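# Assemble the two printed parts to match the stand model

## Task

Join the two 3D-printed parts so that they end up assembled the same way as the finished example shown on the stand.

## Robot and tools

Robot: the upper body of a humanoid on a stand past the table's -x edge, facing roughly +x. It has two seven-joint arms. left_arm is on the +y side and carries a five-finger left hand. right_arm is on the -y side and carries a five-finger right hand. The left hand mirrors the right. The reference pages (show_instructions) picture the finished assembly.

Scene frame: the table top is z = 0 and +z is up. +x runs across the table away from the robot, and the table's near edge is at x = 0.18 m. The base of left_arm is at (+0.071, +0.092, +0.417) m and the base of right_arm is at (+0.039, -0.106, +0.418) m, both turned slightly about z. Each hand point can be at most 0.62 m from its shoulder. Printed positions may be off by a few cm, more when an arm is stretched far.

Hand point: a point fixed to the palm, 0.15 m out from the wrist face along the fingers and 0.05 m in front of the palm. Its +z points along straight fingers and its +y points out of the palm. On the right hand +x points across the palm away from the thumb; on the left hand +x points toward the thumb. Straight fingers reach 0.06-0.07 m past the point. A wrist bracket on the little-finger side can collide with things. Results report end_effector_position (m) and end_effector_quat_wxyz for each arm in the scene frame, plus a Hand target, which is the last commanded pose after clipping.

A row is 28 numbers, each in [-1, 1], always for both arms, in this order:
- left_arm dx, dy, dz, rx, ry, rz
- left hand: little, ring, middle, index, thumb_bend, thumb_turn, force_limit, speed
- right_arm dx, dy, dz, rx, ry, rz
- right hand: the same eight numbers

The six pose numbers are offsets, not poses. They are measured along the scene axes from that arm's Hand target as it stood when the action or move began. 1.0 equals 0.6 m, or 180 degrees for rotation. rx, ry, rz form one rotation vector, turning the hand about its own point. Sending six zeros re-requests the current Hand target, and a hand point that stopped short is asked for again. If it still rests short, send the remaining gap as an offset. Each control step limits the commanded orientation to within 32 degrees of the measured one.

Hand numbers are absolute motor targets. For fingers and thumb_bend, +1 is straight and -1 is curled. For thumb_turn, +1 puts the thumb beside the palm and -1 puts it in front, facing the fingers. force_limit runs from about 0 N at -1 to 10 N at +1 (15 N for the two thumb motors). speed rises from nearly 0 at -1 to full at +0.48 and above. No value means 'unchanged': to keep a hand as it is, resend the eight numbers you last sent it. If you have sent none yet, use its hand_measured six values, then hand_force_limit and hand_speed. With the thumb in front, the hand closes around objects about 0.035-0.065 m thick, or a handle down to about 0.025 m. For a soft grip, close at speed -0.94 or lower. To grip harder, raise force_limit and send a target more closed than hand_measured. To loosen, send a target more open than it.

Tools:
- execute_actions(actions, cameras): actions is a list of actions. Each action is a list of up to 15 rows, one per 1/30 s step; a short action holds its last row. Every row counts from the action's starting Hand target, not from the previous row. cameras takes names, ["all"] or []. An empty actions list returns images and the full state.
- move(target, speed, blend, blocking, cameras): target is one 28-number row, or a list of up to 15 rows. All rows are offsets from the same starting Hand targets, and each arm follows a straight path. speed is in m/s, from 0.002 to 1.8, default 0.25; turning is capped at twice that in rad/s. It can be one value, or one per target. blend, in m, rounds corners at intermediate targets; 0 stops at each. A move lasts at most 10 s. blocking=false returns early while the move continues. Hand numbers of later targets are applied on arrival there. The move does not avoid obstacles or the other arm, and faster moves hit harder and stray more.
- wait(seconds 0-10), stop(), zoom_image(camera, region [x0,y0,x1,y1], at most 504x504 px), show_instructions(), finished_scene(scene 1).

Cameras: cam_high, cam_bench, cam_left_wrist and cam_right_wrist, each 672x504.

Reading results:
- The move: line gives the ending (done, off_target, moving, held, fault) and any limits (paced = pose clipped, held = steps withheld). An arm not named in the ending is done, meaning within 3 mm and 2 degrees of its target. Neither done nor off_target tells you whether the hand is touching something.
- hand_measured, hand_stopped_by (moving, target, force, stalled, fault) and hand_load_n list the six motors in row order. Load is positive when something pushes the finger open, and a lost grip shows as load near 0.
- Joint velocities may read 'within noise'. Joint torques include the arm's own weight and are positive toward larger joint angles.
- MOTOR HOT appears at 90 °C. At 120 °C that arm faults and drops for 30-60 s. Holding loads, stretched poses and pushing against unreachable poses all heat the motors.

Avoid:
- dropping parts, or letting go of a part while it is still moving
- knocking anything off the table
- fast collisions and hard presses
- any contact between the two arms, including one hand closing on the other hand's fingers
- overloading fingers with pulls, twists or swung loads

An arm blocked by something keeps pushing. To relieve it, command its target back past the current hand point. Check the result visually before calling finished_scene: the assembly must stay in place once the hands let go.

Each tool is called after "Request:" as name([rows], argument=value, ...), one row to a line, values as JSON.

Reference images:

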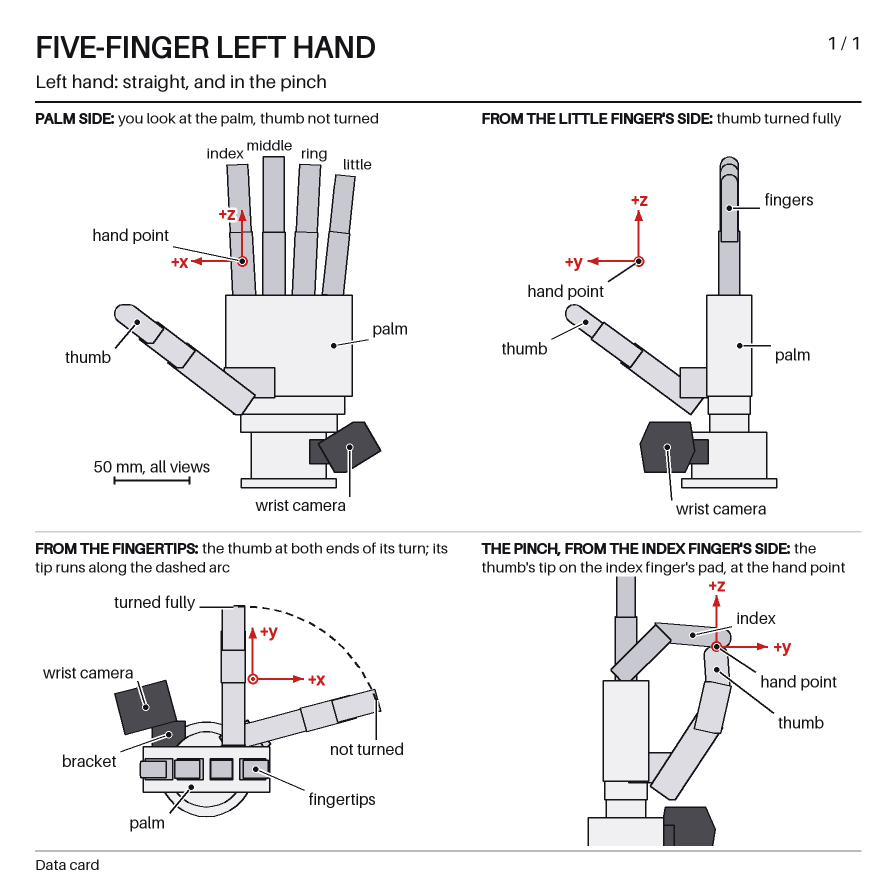

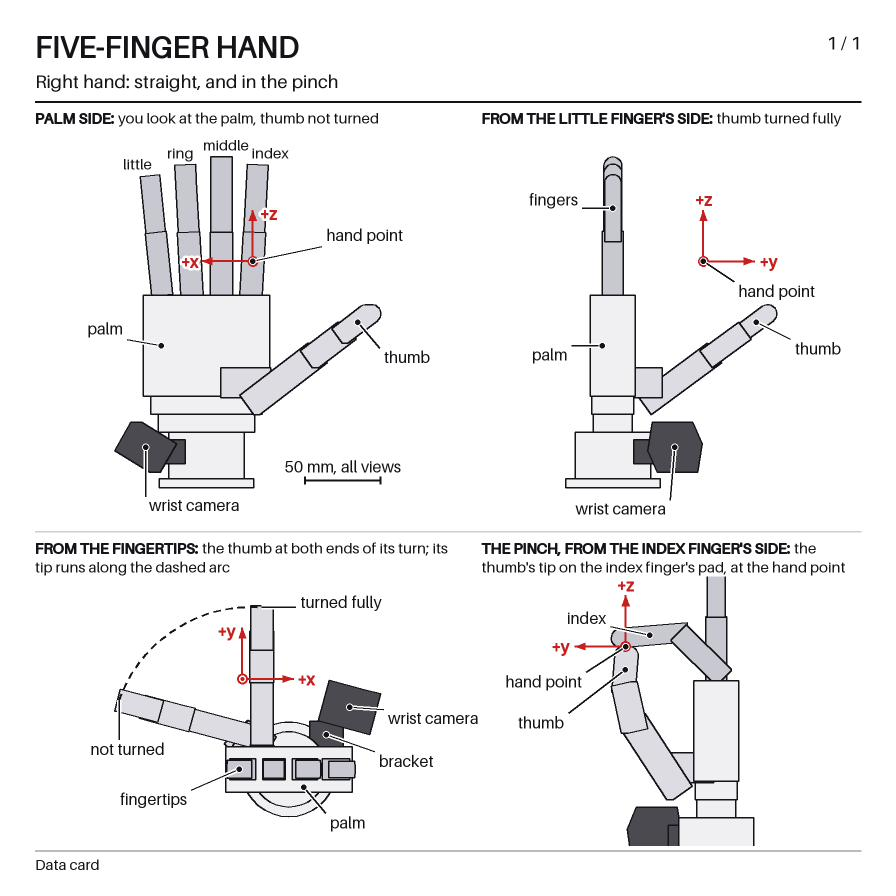

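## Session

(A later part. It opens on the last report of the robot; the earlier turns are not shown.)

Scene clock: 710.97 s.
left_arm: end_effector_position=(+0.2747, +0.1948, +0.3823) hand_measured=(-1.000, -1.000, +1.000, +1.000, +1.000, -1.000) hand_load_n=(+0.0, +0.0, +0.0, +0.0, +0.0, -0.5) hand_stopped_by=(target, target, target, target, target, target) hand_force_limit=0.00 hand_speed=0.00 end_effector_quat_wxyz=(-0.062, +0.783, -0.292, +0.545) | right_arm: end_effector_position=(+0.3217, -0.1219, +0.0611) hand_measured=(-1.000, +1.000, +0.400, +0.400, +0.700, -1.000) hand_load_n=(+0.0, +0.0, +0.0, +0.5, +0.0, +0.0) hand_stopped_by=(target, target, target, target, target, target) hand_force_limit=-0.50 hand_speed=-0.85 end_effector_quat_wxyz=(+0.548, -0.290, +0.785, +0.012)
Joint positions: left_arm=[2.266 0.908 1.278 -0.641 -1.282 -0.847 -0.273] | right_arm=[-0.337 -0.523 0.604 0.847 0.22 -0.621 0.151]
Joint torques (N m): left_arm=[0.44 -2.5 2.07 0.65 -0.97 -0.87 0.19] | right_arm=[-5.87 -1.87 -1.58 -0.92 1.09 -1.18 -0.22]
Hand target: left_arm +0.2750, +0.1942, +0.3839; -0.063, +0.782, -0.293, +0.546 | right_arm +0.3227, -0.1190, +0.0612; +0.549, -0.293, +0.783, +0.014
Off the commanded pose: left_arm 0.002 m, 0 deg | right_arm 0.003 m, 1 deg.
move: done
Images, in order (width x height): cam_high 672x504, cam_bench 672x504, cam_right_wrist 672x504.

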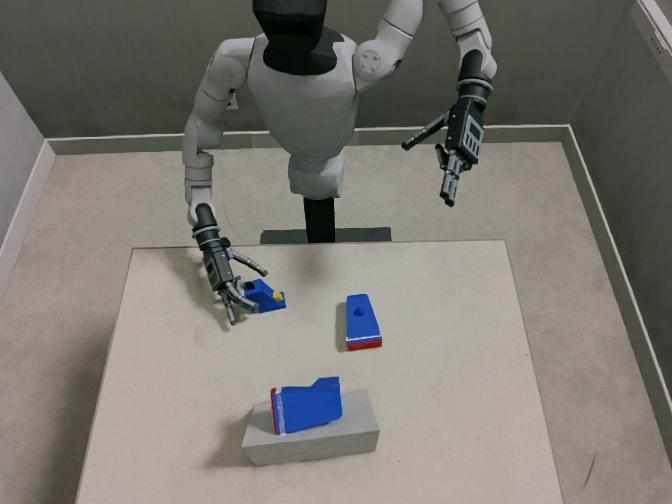

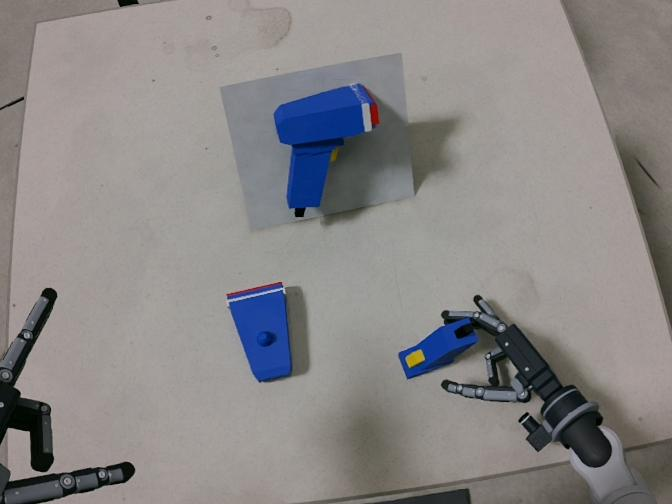

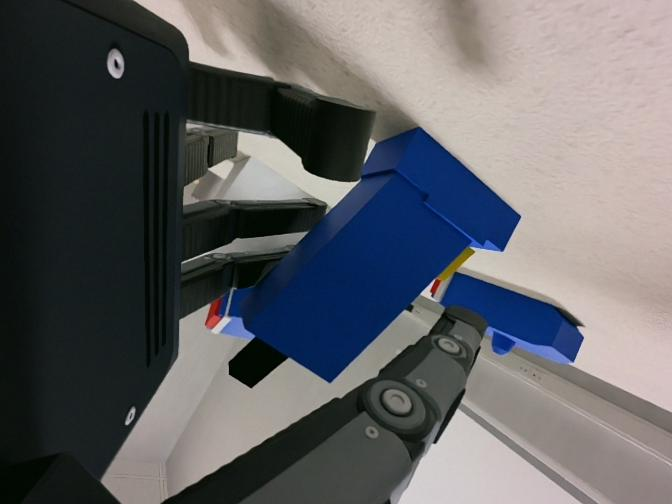

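Request:
move(target=[0.0,0.0,0,0,0,0,-1,-1,1,1,1,-1,0,0, 0.0,0.0,0,0,0,0,-1,1,-0.5,-0.5,-0.4,-1,0.0,-0.88], speed=0.06, cameras=["cam_high","cam_bench","cam_right_wrist"])

Scene clock: 719.03 s.
left_arm: end_effector_position=(+0.2747, +0.1948, +0.3823) hand_measured=(-1.000, -1.000, +1.000, +1.000, +1.000, -1.000) hand_load_n=(+0.0, +0.0, +0.0, +0.0, +0.0, +0.0) hand_stopped_by=(target, target, target, target, target, target) hand_force_limit=0.00 hand_speed=0.00 end_effector_quat_wxyz=(-0.062, +0.783, -0.292, +0.545) | right_arm: end_effector_position=(+0.3215, -0.1217, +0.0610) hand_measured=(-1.000, +1.000, +0.002, -0.054, +0.482, -1.000) hand_load_n=(+0.0, +0.0, +7.0, +5.5, +11.0, +2.5) hand_stopped_by=(target, target, force, force, force, target) hand_force_limit=0.00 hand_speed=-0.88 end_effector_quat_wxyz=(+0.547, -0.290, +0.785, +0.012)
Joint positions: left_arm=[2.266 0.908 1.278 -0.641 -1.282 -0.847 -0.273] | right_arm=[-0.337 -0.523 0.605 0.847 0.22 -0.621 0.151]
Joint torques (N m): left_arm=[0.44 -2.51 2.07 0.64 -0.97 -0.87 0.19] | right_arm=[-5.89 -1.71 -1.57 -1.09 1.26 -1.21 -0.26]
Hand target: left_arm +0.2750, +0.1942, +0.3839; -0.063, +0.782, -0.293, +0.546 | right_arm +0.3227, -0.1190, +0.0612; +0.549, -0.293, +0.783, +0.014
Off the commanded pose: left_arm 0.002 m, 0 deg | right_arm 0.003 m, 0 deg.
move: done
Images, in order (width x height): cam_high 672x504, cam_bench 672x504, cam_right_wrist 672x504.

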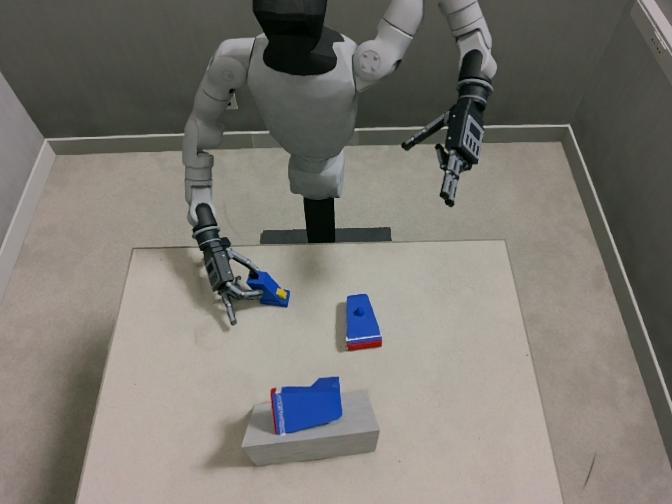

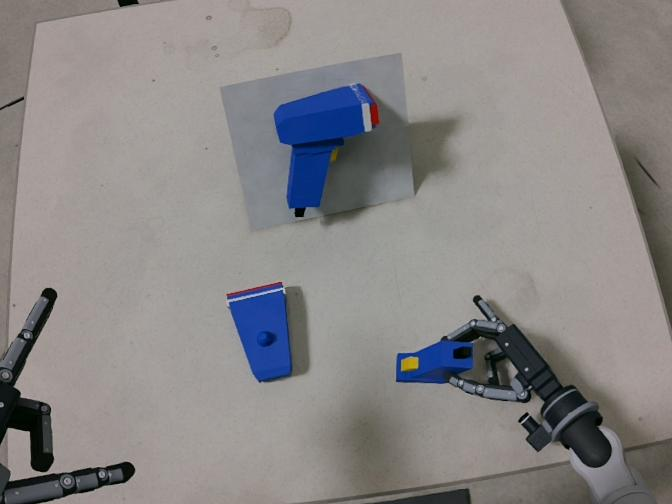

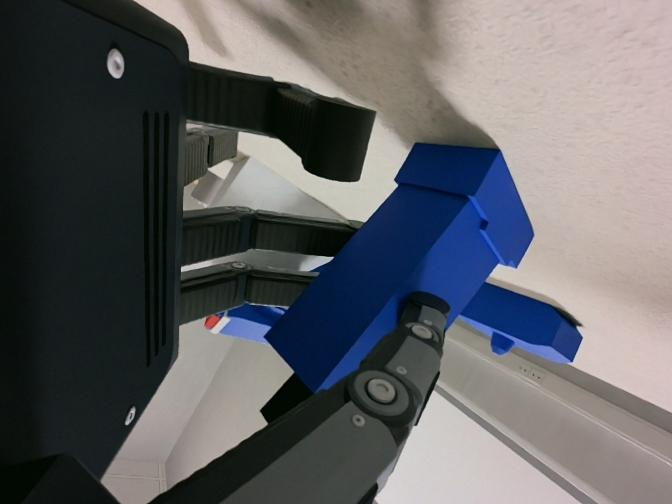

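Request:
move(target=[0.0,0.0,0,0,0,0,-1,-1,1,1,1,-1,0,0, 0.0,0.0,0.06,0,0,0,-1,1,-0.5,-0.5,-0.4,-1,0.0,-0.88], speed=0.05, cameras=["cam_high","cam_bench","cam_right_wrist"])

Scene clock: 732.40 s.
left_arm: end_effector_position=(+0.2747, +0.1948, +0.3823) hand_measured=(-1.000, -1.000, +1.000, +1.000, +1.000, -1.000) hand_load_n=(+0.0, +0.0, +0.0, +0.0, +0.0, +0.0) hand_stopped_by=(target, target, target, target, target, target) hand_force_limit=0.00 hand_speed=0.00 end_effector_quat_wxyz=(-0.062, +0.783, -0.292, +0.545) | right_arm: end_effector_position=(+0.3216, -0.1170, +0.0934) hand_measured=(-1.000, +1.000, +0.002, -0.054, +0.482, -1.000) hand_load_n=(+0.0, +0.0, +7.0, +5.5, +11.0, +2.5) hand_stopped_by=(target, target, force, force, force, target) hand_force_limit=0.00 hand_speed=-0.88 end_effector_quat_wxyz=(+0.544, -0.297, +0.784, +0.015)
Joint positions: left_arm=[2.266 0.908 1.278 -0.641 -1.282 -0.847 -0.273] | right_arm=[-0.233 -0.681 0.587 0.387 0.262 -0.331 0.118]
Joint torques (N m): left_arm=[0.44 -2.5 2.07 0.65 -0.97 -0.87 0.19] | right_arm=[-3.96 -3.13 -3.32 -3.36 1.46 -1.23 -0.37]
Hand target: left_arm +0.2750, +0.1942, +0.3839; -0.063, +0.782, -0.293, +0.546 | right_arm +0.3227, -0.1190, +0.0972; +0.549, -0.293, +0.783, +0.014
Off the commanded pose: left_arm 0.002 m, 0 deg | right_arm 0.004 m, 1 deg.
move: off_target (right_arm)
Images, in order (width x height): cam_high 672x504, cam_bench 672x504, cam_right_wrist 672x504.

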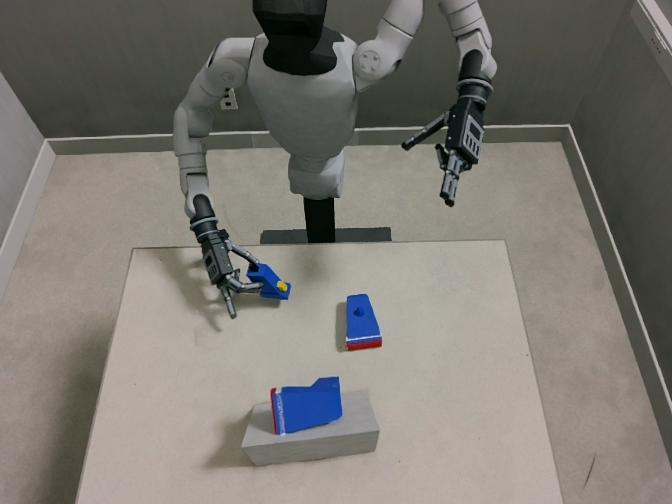

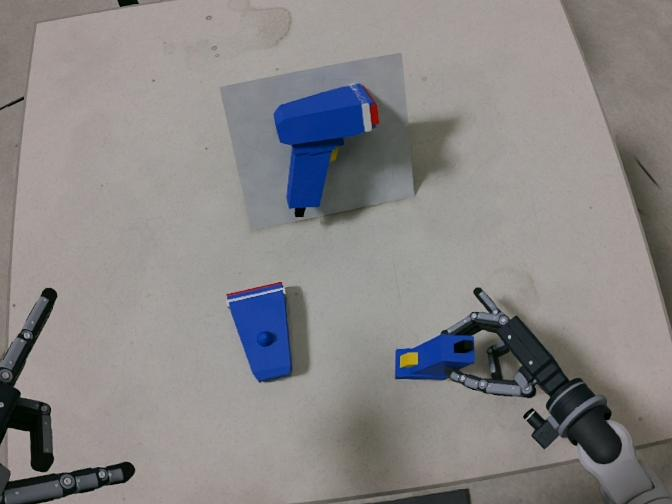

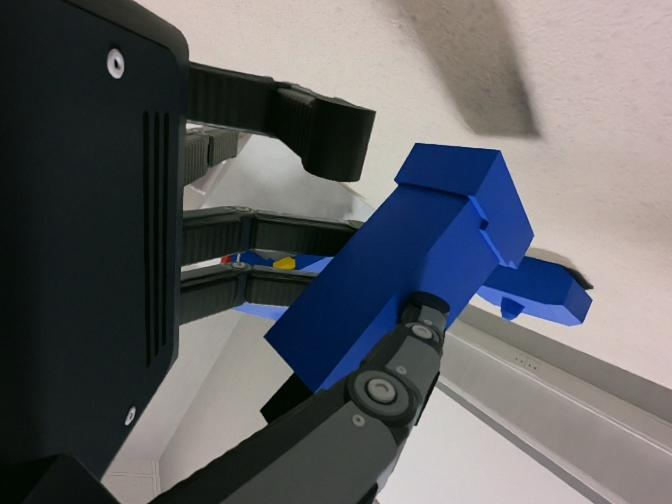

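Request:
move([
  [0.05,-0.02,-0.2,-0.045,0.107,0.088,1,1,1,1,1,-1,0,0, 0.0,-0.14,0.12,0,0,0,-1,1,-0.5,-0.5,-0.4,-1,0.0,-0.88],
  [0.092,-0.13,-0.357,-0.09,0.214,0.176,1,1,1,1,1,-1,0,0, 0.0,-0.14,0.12,0,0,0,-1,1,-0.5,-0.5,-0.4,-1,0.0,-0.88],
], speed=0.2, blend=[0.04,0], cameras=["all"])

Scene clock: 789.33 s.
left_arm: end_effector_position=(+0.3023, +0.1396, +0.2132) hand_measured=(+1.000, +1.000, +1.000, +1.000, +1.000, -1.000) hand_load_n=(+0.0, +0.0, +0.0, +0.0, +0.0, +0.0) hand_stopped_by=(target, target, target, target, target, target) hand_force_limit=0.00 hand_speed=0.00 end_effector_quat_wxyz=(+0.023, +0.968, -0.035, +0.246) | right_arm: end_effector_position=(+0.3224, -0.2008, +0.1652) hand_measured=(-1.000, +1.000, +0.002, -0.054, +0.482, -1.000) hand_load_n=(+0.0, +0.0, +7.0, +5.5, +11.0, +2.5) hand_stopped_by=(target, target, force, force, force, target) hand_force_limit=0.00 hand_speed=-0.88 end_effector_quat_wxyz=(+0.545, -0.294, +0.785, +0.016)
Joint positions: left_arm=[2.639 1.599 1.999 -0.848 -1.993 -0.042 0.435] | right_arm=[-0.155 -1.027 0.386 0.248 0.565 -0.311 0.377]
Joint torques (N m): left_arm=[-1.48 -2.14 2.24 0.27 -0.32 -0.48 -0.04] | right_arm=[-3.85 -4.97 -4.57 -2.07 1.72 -1.27 -0.28]
Motor temperatures (°C): left_arm=[45 53 37 43 35 39 33] | right_arm=[49 57 47 47 41 35 30]
Hand target: left_arm +0.3302, +0.1162, +0.1697; -0.001, +0.966, +0.000, +0.259 | right_arm +0.3227, -0.2030, +0.1692; +0.549, -0.293, +0.783, +0.014
Off the commanded pose: left_arm 0.057 m, 5 deg | right_arm 0.005 m, 1 deg.
joint sent to its limit (left arm) — joint 1 (shoulder pitch), upper limit; joint 2 (shoulder roll), upper limit; joint 5 (wrist roll), lower limit. The joint targets are off in position and orientation.
move: off_target (left_arm, right_arm)

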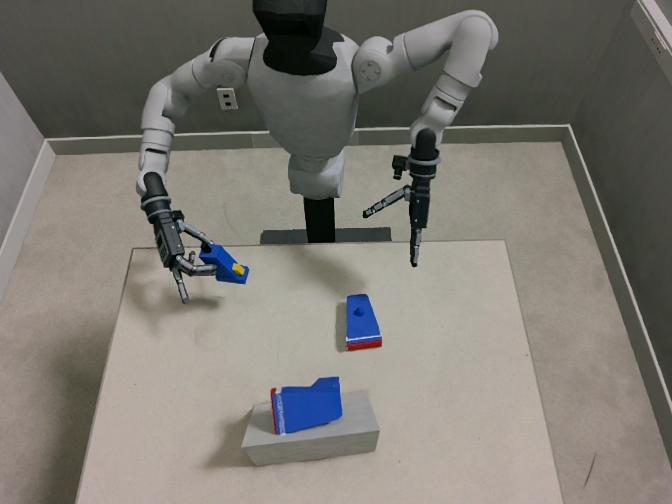

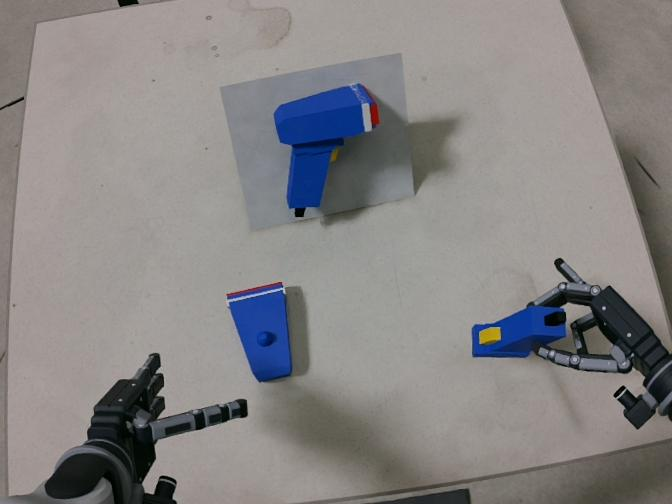

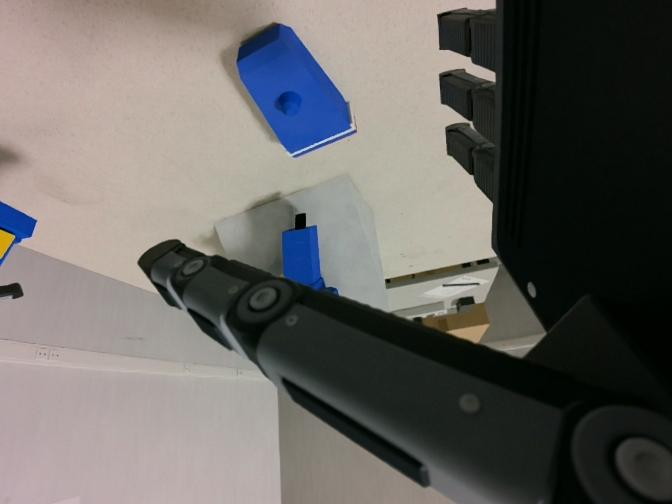

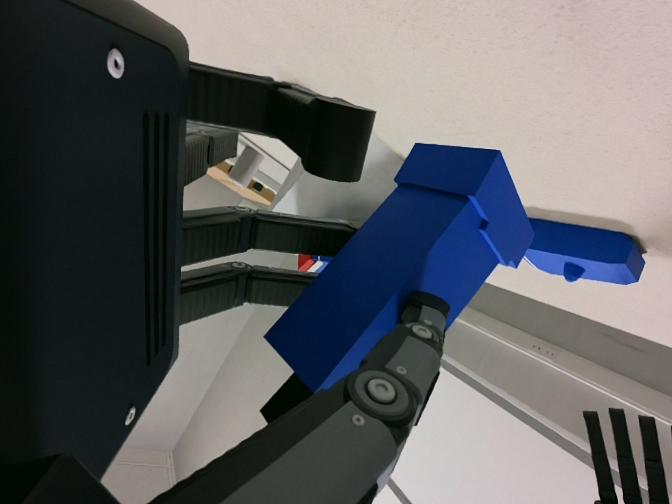

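Request:
move([
  [-0.1,0.1,0.3,-0.03,-0.3,-0.06,1,1,1,1,1,-1,0,0, 0,0,0,0,0,0,-1,1,-0.5,-0.5,-0.4,-1,0.0,-0.88],
  [-0.237,0.03,0.58,-0.0785,-0.778,-0.158,1,1,1,1,1,-1,0,0, 0,0,0,0,0,0,-1,1,-0.5,-0.5,-0.4,-1,0.0,-0.88],
], speed=0.4, blend=[0.04,0])

Scene clock: 809.73 s.
left_arm: end_effector_position=(+0.1874, +0.1357, +0.5177) hand_measured=(+1.000, +1.000, +1.000, +1.000, +1.000, -1.000) hand_load_n=(+0.0, +0.0, +0.0, +0.0, +0.0, +0.0) hand_stopped_by=(target, target, target, target, target, target) hand_force_limit=0.00 hand_speed=0.00 end_effector_quat_wxyz=(+0.141, +0.064, -0.151, +0.976) | right_arm: end_effector_position=(+0.3224, -0.2008, +0.1652) hand_measured=(-1.000, +1.000, +0.002, -0.054, +0.482, -1.000) hand_load_n=(+0.0, +0.0, +7.0, +5.0, +11.0, +2.5) hand_stopped_by=(target, target, force, force, force, target) hand_force_limit=0.00 hand_speed=-0.88 end_effector_quat_wxyz=(+0.545, -0.294, +0.785, +0.016)
Joint positions: left_arm=[0.107 1.158 0.107 -0.186 -0.166 -1.574 0.685] | right_arm=[-0.155 -1.027 0.386 0.248 0.565 -0.311 0.377]
Joint torques (N m): left_arm=[-1.96 2.94 2.44 -0.44 -0.81 -0.17 0.15] | right_arm=[-3.87 -5.18 -4.53 -2.01 1.6 -1.27 -0.26]
Motor temperatures (°C): left_arm=[45 52 37 43 35 39 33] | right_arm=[49 62 49 46 41 35 30]
Hand target: left_arm +0.1880, +0.1342, +0.5177; +0.139, +0.062, -0.157, +0.976 | right_arm +0.3227, -0.2030, +0.1692; +0.549, -0.293, +0.783, +0.014
Off the commanded pose: left_arm 0.002 m, 1 deg | right_arm 0.005 m, 1 deg.
move: off_target (right_arm)

Request:
move(target=[0.287,0.11,-0.38,0.055,0.545,0.11,1,1,1,1,1,-1,0,0, 0,0,0,0,0,0,-1,1,-0.5,-0.5,-0.4,-1,0.0,-0.88], speed=0.4)

Scene clock: 817.30 s.
left_arm: end_effector_position=(+0.3598, +0.1998, +0.2879) hand_measured=(+1.000, +1.000, +1.000, +1.000, +1.000, -1.000) hand_load_n=(+0.5, +0.0, -0.5, +0.0, +0.0, +0.0) hand_stopped_by=(target, target, target, target, target, target) hand_force_limit=0.00 hand_speed=0.00 end_effector_quat_wxyz=(+0.053, +0.807, -0.063, +0.585) | right_arm: end_effector_position=(+0.3224, -0.2008, +0.1652) hand_measured=(-1.000, +1.000, +0.002, -0.054, +0.482, -1.000) hand_load_n=(+0.0, +0.5, +7.0, +5.5, +10.5, +2.5) hand_stopped_by=(target, target, force, force, force, target) hand_force_limit=0.00 hand_speed=-0.88 end_effector_quat_wxyz=(+0.545, -0.294, +0.785, +0.016)
Joint positions: left_arm=[1.209 1.605 0.306 -0.38 -1.433 -0.779 0.113] | right_arm=[-0.155 -1.027 0.386 0.248 0.565 -0.311 0.377]
Joint torques (N m): left_arm=[-0.81 -0.31 2.89 -0.33 -0.41 -0.99 -0.02] | right_arm=[-3.99 -5.13 -4.55 -2.08 1.5 -1.29 -0.27]
Motor temperatures (°C): left_arm=[45 52 36 43 35 39 33] | right_arm=[49 63 50 46 41 35 30]
Hand target: left_arm +0.3602, +0.2002, +0.2897; +0.054, +0.806, -0.061, +0.586 | right_arm +0.3227, -0.2030, +0.1692; +0.549, -0.293, +0.783, +0.014
Off the commanded pose: left_arm 0.002 m, 0 deg | right_arm 0.005 m, 1 deg.
move: off_target (right_arm)

Request:
move([
  [-0.184,-0.134,-0.133,0.149,-0.001,-0.079,1,1,1,1,1,-1,0,0, 0,0,0,0,0,0,-1,1,-0.5,-0.5,-0.4,-1,0.0,-0.88],
  [-0.225,-0.334,-0.166,0.149,-0.001,-0.079,1,1,1,1,1,-1,0,0, 0,0,0,0,0,0,-1,1,-0.5,-0.5,-0.4,-1,0.0,-0.88],
  [-0.067,-0.384,-0.15,0.149,-0.001,-0.079,1,1,1,1,1,-1,0,0, 0,0,0,0,0,0,-1,1,-0.5,-0.5,-0.4,-1,0.0,-0.88],
  [-0.097,-0.184,-0.25,0.149,-0.001,-0.079,1,1,1,1,1,-1,0,0, 0,0,0,0,0,0,-1,1,-0.5,-0.5,-0.4,-1,0.0,-0.88],
], speed=0.2, blend=[0.03,0.03,0.03,0], cameras=["all"])

Scene clock: 849.33 s.
left_arm: end_effector_position=(+0.2293, +0.0217, +0.2004) hand_measured=(+1.000, +1.000, +1.000, +1.000, +1.000, -1.000) hand_load_n=(+0.0, +0.0, +0.0, +0.0, +0.0, -0.5) hand_stopped_by=(target, target, target, target, target, target) hand_force_limit=0.00 hand_speed=0.00 end_effector_quat_wxyz=(-0.019, +0.776, -0.303, +0.553) | right_arm: end_effector_position=(+0.3224, -0.2008, +0.1652) hand_measured=(-1.000, +1.000, +0.002, -0.054, +0.482, -1.000) hand_load_n=(+0.0, +0.0, +7.0, +5.5, +11.0, +2.5) hand_stopped_by=(target, target, force, force, force, target) hand_force_limit=0.00 hand_speed=-0.88 end_effector_quat_wxyz=(+0.545, -0.294, +0.785, +0.016)
Joint positions: left_arm=[0.578 0.999 -0.662 -0.915 -0.036 0.231 0.715] | right_arm=[-0.155 -1.027 0.386 0.248 0.565 -0.311 0.377]
Joint torques (N m): left_arm=[0.65 1.25 1.03 -1.77 -0.08 -0.92 0.25] | right_arm=[-3.86 -5.08 -4.61 -2.11 1.53 -1.27 -0.26]
Motor temperatures (°C): left_arm=[45 49 38 43 34 39 33] | right_arm=[49 65 50 46 41 35 30]
Hand target: left_arm +0.2287, +0.0240, +0.1974; -0.022, +0.777, -0.305, +0.549 (not the last commanded pose) | right_arm +0.3227, -0.2030, +0.1692; +0.549, -0.293, +0.783, +0.014
Off the commanded pose: left_arm 0.117 m, 5 deg | right_arm 0.005 m, 1 deg.
move: held (left_arm; a check stopped the path), off_target (right_arm); path passed 1 of 4 targets; limits=held
pose unreachable (left arm): on one or more control steps of this call, first in action 0 (counted from 0), this arm could not follow its commanded pose, so it was not sent that pose on those steps. It may still have moved: this result reports where it is.
cause: moving toward the commanded pose would bring a part of the arm (just beyond joint 6 (wrist pitch)) too close to the robot's own body.

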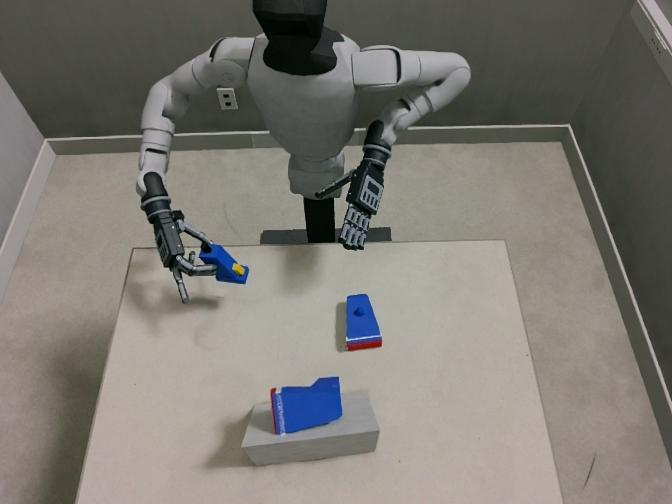

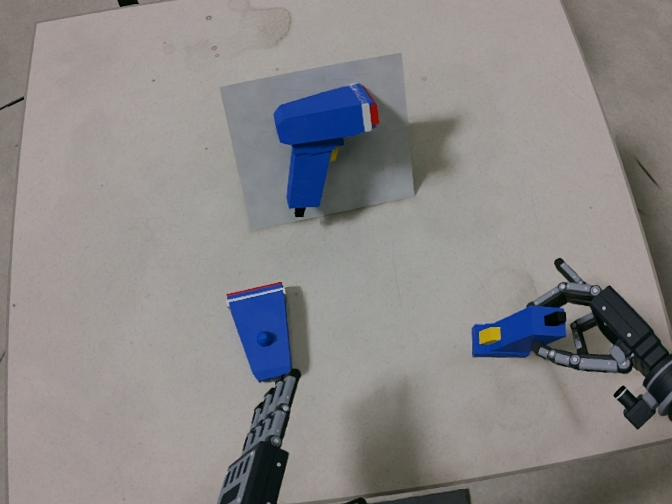

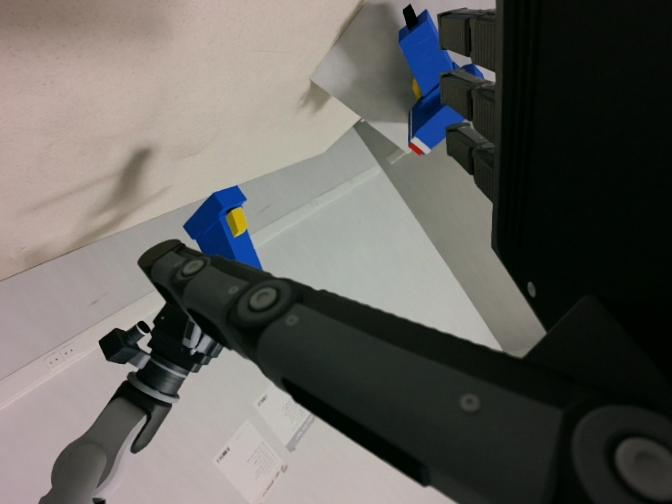

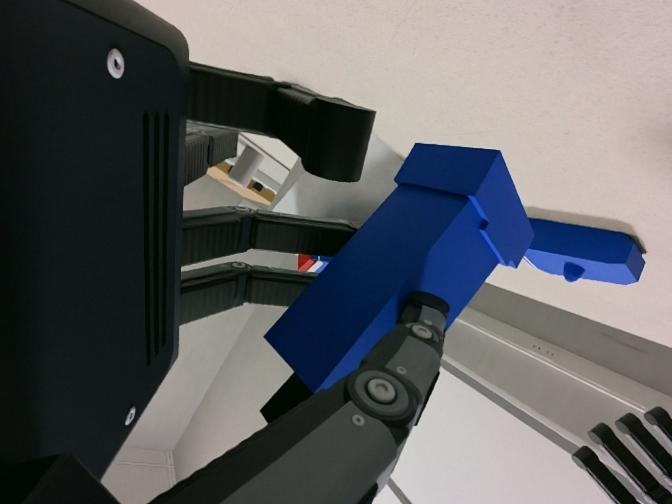

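Request:
move([
  [0.08,0,0.02,0,0,0,1,1,1,1,1,-1,0,0, 0,0,0,0,0,0,-1,1,-0.5,-0.5,-0.4,-1,0.0,-0.88],
  [0.152,-0.09,0.02,0,0,0,1,1,1,1,1,-1,0,0, 0,0,0,0,0,0,-1,1,-0.5,-0.5,-0.4,-1,0.0,-0.88],
  [0.122,0.12,-0.06,0,0,0,1,1,1,1,1,-1,0,0, 0,0,0,0,0,0,-1,1,-0.5,-0.5,-0.4,-1,0.0,-0.88],
], speed=0.2, blend=[0.03,0.02,0], cameras=["all"])

Scene clock: 858.70 s.
left_arm: end_effector_position=(+0.3022, +0.0957, +0.1628) hand_measured=(+1.000, +1.000, +1.000, +1.000, +1.000, -1.000) hand_load_n=(+0.0, +0.0, +0.0, +0.0, +0.0, -0.5) hand_stopped_by=(target, target, target, target, target, target) hand_force_limit=0.00 hand_speed=0.00 end_effector_quat_wxyz=(-0.022, +0.776, -0.308, +0.550) | right_arm: end_effector_position=(+0.3224, -0.2008, +0.1652) hand_measured=(-1.000, +1.000, +0.002, -0.054, +0.482, -1.000) hand_load_n=(+0.0, +0.0, +7.0, +5.5, +11.0, +2.5) hand_stopped_by=(target, target, force, force, force, target) hand_force_limit=0.00 hand_speed=-0.88 end_effector_quat_wxyz=(+0.545, -0.294, +0.785, +0.016)
Joint positions: left_arm=[0.454 1.055 -0.298 -0.405 -0.372 -0.136 0.332] | right_arm=[-0.155 -1.027 0.386 0.248 0.565 -0.311 0.377]
Joint torques (N m): left_arm=[-0.73 1.27 1.57 -1.08 -0.13 -1 0.25] | right_arm=[-3.95 -5.14 -4.64 -2.12 1.64 -1.31 -0.29]
Motor temperatures (°C): left_arm=[45 49 37 43 34 39 33] | right_arm=[49 66 50 46 41 35 30]
Hand target: left_arm +0.3019, +0.0960, +0.1614; -0.022, +0.777, -0.305, +0.549 | right_arm +0.3227, -0.2030, +0.1692; +0.549, -0.293, +0.783, +0.014
Off the commanded pose: left_arm 0.001 m, 0 deg | right_arm 0.005 m, 1 deg.
move: off_target (right_arm); blend cut to 0.0247 m at target 1

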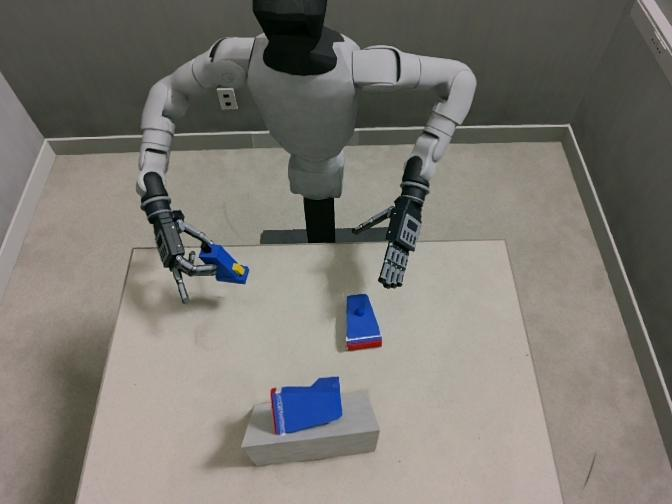

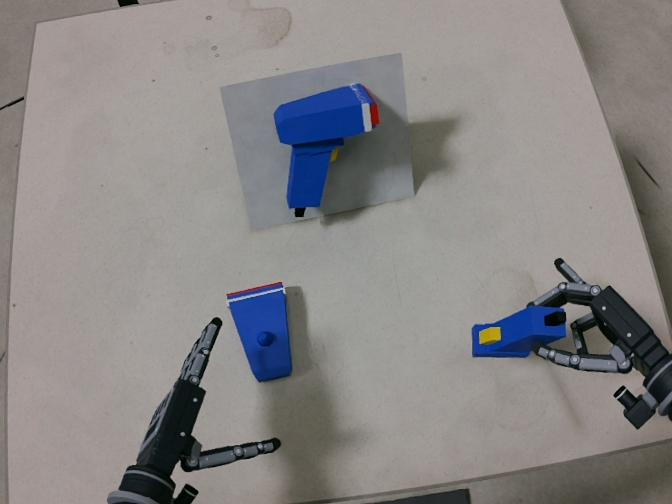

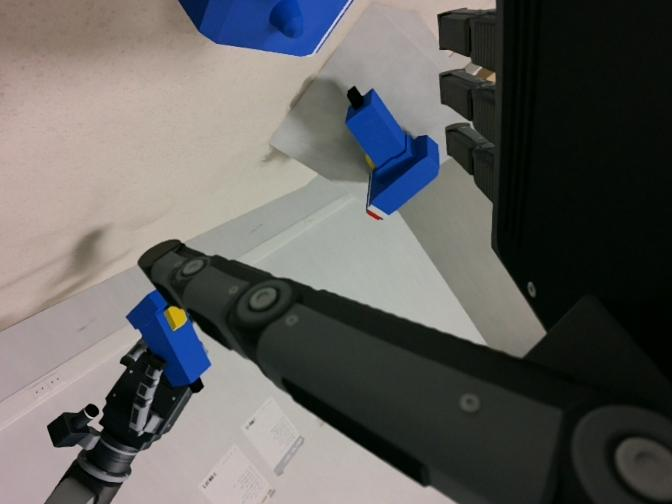

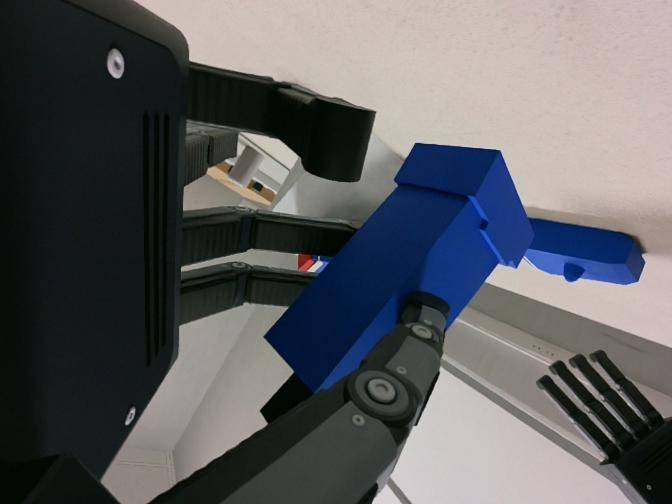

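Request:
move(target=[-0.025,0.015,-0.159,0,0,0,1,1,1,1,1,-1,0,0, 0,0,0,0,0,0,-1,1,-0.5,-0.5,-0.4,-1,0.0,-0.88], speed=0.15, cameras=["cam_high","cam_bench","cam_left_wrist"])

Scene clock: 869.83 s.
left_arm: end_effector_position=(+0.2914, +0.1079, +0.0716) hand_measured=(+1.000, +1.000, +1.000, +1.000, +1.000, -1.000) hand_load_n=(+0.0, +0.0, +0.0, +0.0, +0.0, +0.0) hand_stopped_by=(target, target, target, target, target, target) hand_force_limit=0.00 hand_speed=0.00 end_effector_quat_wxyz=(-0.027, +0.773, -0.303, +0.557) | right_arm: end_effector_position=(+0.3224, -0.2008, +0.1652) hand_measured=(-1.000, +1.000, +0.002, -0.054, +0.482, -1.000) hand_load_n=(+0.0, +0.0, +7.0, +5.5, +11.0, +2.5) hand_stopped_by=(target, target, force, force, force, target) hand_force_limit=0.00 hand_speed=-0.88 end_effector_quat_wxyz=(+0.545, -0.294, +0.785, +0.016)
Joint positions: left_arm=[0.202 0.69 -0.448 0.392 -0.148 -0.597 0.227] | right_arm=[-0.155 -1.027 0.386 0.248 0.565 -0.311 0.377]
Joint torques (N m): left_arm=[-0.55 1.23 0.48 -0.53 -0.24 -0.71 0.1] | right_arm=[-3.95 -4.96 -4.59 -2.18 1.71 -1.28 -0.28]
Motor temperatures (°C): left_arm=[45 49 36 43 34 39 33] | right_arm=[49 66 50 46 41 36 30]
Hand target: left_arm +0.2869, +0.1050, +0.0660; -0.022, +0.777, -0.305, +0.549 | right_arm +0.3227, -0.2030, +0.1692; +0.549, -0.293, +0.783, +0.014
Off the commanded pose: left_arm 0.008 m, 1 deg | right_arm 0.005 m, 1 deg.
move: off_target (left_arm, right_arm)
Images, in order (width x height): cam_high 672x504, cam_bench 672x504, cam_left_wrist 672x504.

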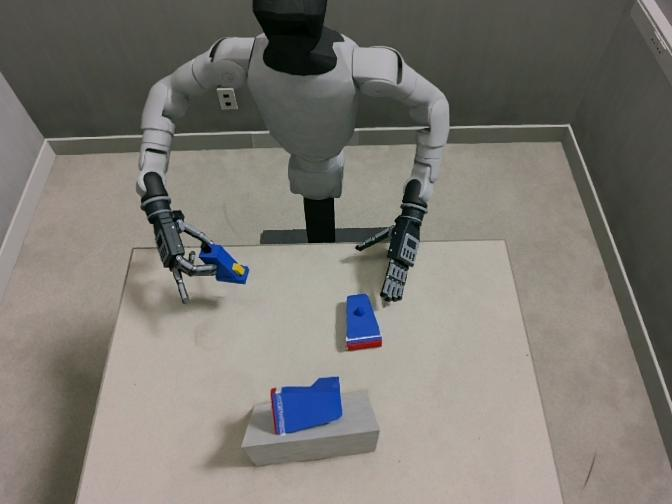

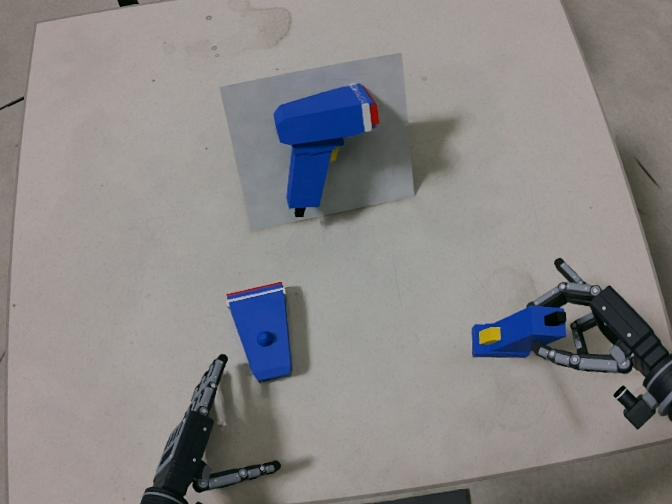

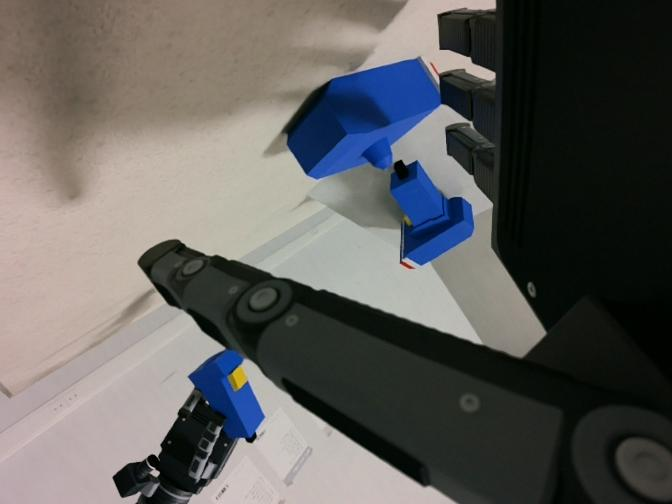

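Request:
move(target=[-0.0,-0.133,0.005,0,0,0,1,1,1,1,1,-1,0,0, 0,0,0,0,0,0,-1,1,-0.5,-0.5,-0.4,-1,0.0,-0.88], speed=0.06, cameras=["cam_high","cam_bench","cam_left_wrist"])

Scene clock: 876.57 s.
left_arm: end_effector_position=(+0.2911, +0.0283, +0.0726) hand_measured=(+1.000, +1.000, +1.000, +1.000, +1.000, -1.000) hand_load_n=(+0.0, +0.0, +0.0, +0.0, +0.0, -0.5) hand_stopped_by=(target, target, target, target, target, target) hand_force_limit=0.00 hand_speed=0.00 end_effector_quat_wxyz=(-0.026, +0.774, -0.302, +0.556) | right_arm: end_effector_position=(+0.3224, -0.2008, +0.1652) hand_measured=(-1.000, +1.000, +0.002, -0.054, +0.482, -1.000) hand_load_n=(+0.0, +0.0, +7.0, +5.5, +11.0, +2.5) hand_stopped_by=(target, target, force, force, force, target) hand_force_limit=0.00 hand_speed=-0.88 end_effector_quat_wxyz=(+0.545, -0.294, +0.785, +0.016)
Joint positions: left_arm=[0.169 0.538 -0.568 0.115 0.008 -0.226 0.4] | right_arm=[-0.155 -1.027 0.386 0.248 0.565 -0.311 0.377]
Joint torques (N m): left_arm=[-0.63 0.58 0.09 -1.89 -0.1 -0.52 0.14] | right_arm=[-3.85 -5.14 -4.53 -2.18 1.71 -1.28 -0.3]
Motor temperatures (°C): left_arm=[45 49 36 43 34 39 33] | right_arm=[49 66 50 46 41 36 30]
Hand target: left_arm +0.2869, +0.0252, +0.0690; -0.022, +0.777, -0.305, +0.549 | right_arm +0.3227, -0.2030, +0.1692; +0.549, -0.293, +0.783, +0.014
Off the commanded pose: left_arm 0.006 m, 1 deg | right_arm 0.005 m, 1 deg.
move: off_target (left_arm, right_arm)
Images, in order (width x height): cam_high 672x504, cam_bench 672x504, cam_left_wrist 672x504.

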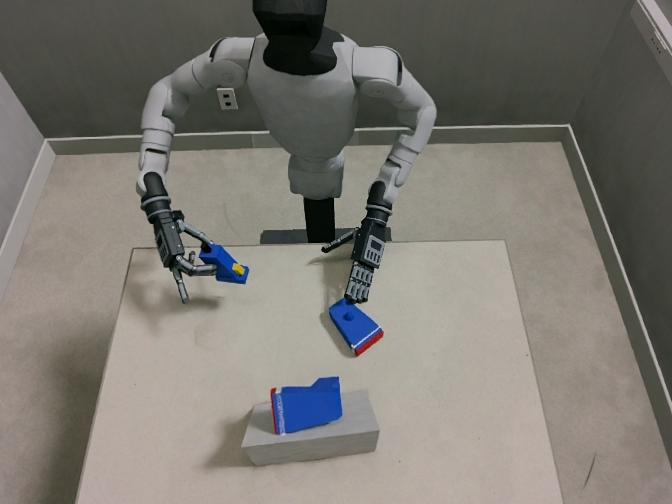

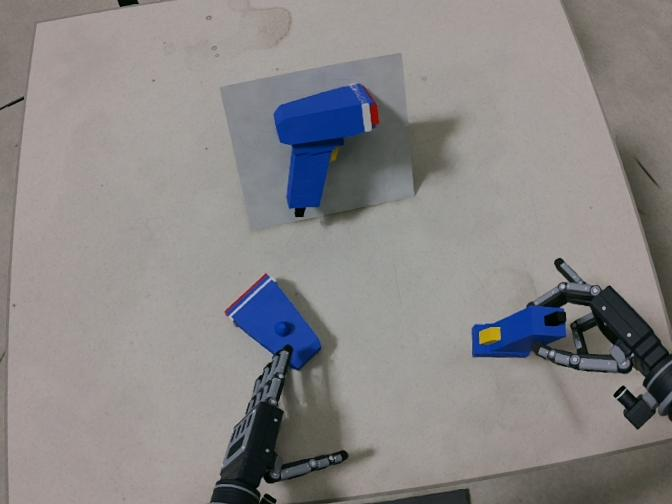

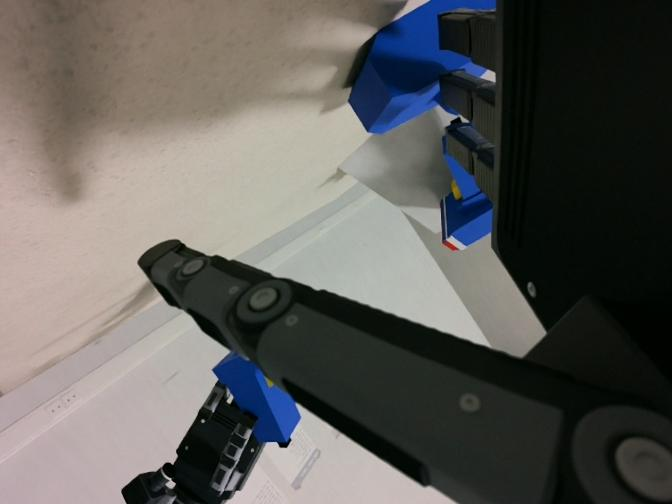

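Request:
move(target=[-0.01,-0.085,0.0,0,0,0,1,1,1,1,1,-1,0,0, 0,0,0,0,0,0,-1,1,-0.5,-0.5,-0.4,-1,0.0,-0.88], speed=0.06, cameras=["cam_high","cam_bench","cam_left_wrist"])

Scene clock: 882.93 s.
left_arm: end_effector_position=(+0.2851, -0.0245, +0.0734) hand_measured=(+1.000, +1.000, +1.000, +1.000, +1.000, -1.000) hand_load_n=(+0.0, +0.0, +0.0, +0.0, +0.0, +0.0) hand_stopped_by=(target, target, target, target, target, target) hand_force_limit=0.00 hand_speed=0.00 end_effector_quat_wxyz=(-0.024, +0.774, -0.301, +0.557) | right_arm: end_effector_position=(+0.3224, -0.2008, +0.1652) hand_measured=(-1.000, +1.000, +0.002, -0.054, +0.482, -1.000) hand_load_n=(+0.0, +0.0, +7.0, +5.5, +11.0, +2.5) hand_stopped_by=(target, target, force, force, force, target) hand_force_limit=0.00 hand_speed=-0.88 end_effector_quat_wxyz=(+0.545, -0.294, +0.785, +0.016)
Joint positions: left_arm=[0.125 0.383 -0.665 0.071 0.112 -0.057 0.487] | right_arm=[-0.155 -1.027 0.386 0.248 0.565 -0.311 0.377]
Joint torques (N m): left_arm=[-0.69 0.08 -0.16 -1.93 -0.14 -0.47 0.11] | right_arm=[-4.03 -5.07 -4.53 -1.88 1.69 -1.3 -0.26]
Motor temperatures (°C): left_arm=[44 49 36 44 34 39 33] | right_arm=[49 66 50 46 41 36 30]
Hand target: left_arm +0.2809, -0.0258, +0.0690; -0.022, +0.777, -0.305, +0.549 | right_arm +0.3227, -0.2030, +0.1692; +0.549, -0.293, +0.783, +0.014
Off the commanded pose: left_arm 0.006 m, 1 deg | right_arm 0.005 m, 1 deg.
move: off_target (left_arm, right_arm)
Images, in order (width x height): cam_high 672x504, cam_bench 672x504, cam_left_wrist 672x504.

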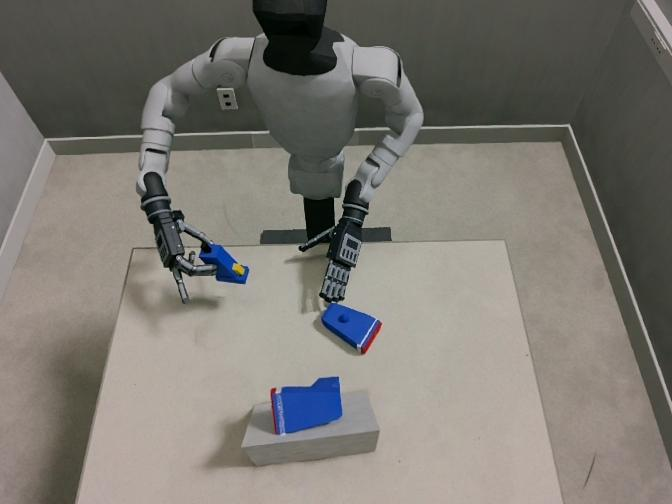

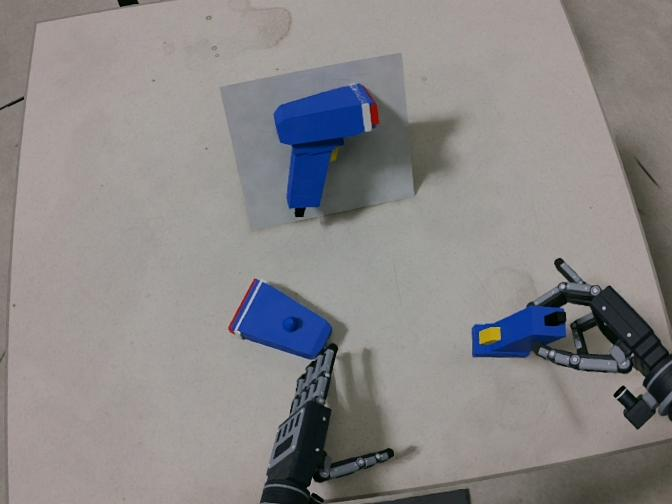

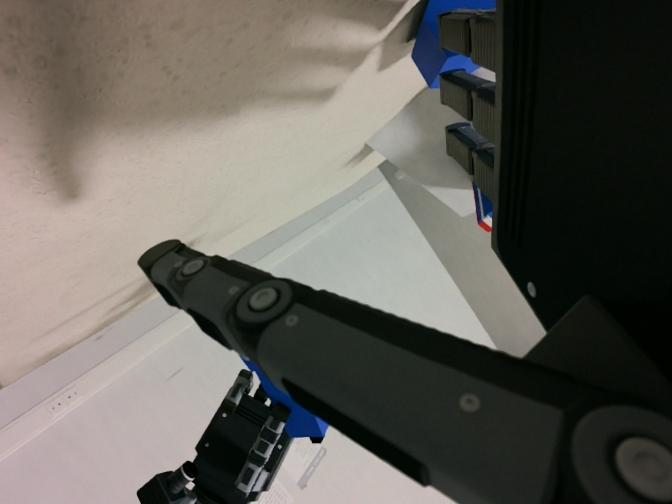

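Request:
zoom_image(camera="cam_bench", region=[220, 250, 600, 400])

Request:
zoom_image(camera="cam_high", region=[180, 230, 400, 370])

Scaled by 1.326 from the camera's 672x504 image, which has a finer 960x720 frame.

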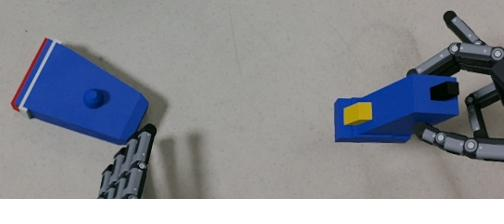

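Scaled by 2.291 from the camera's 672x504 image, which has a finer 960x720 frame.

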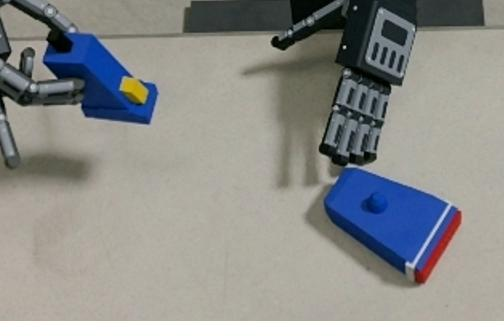

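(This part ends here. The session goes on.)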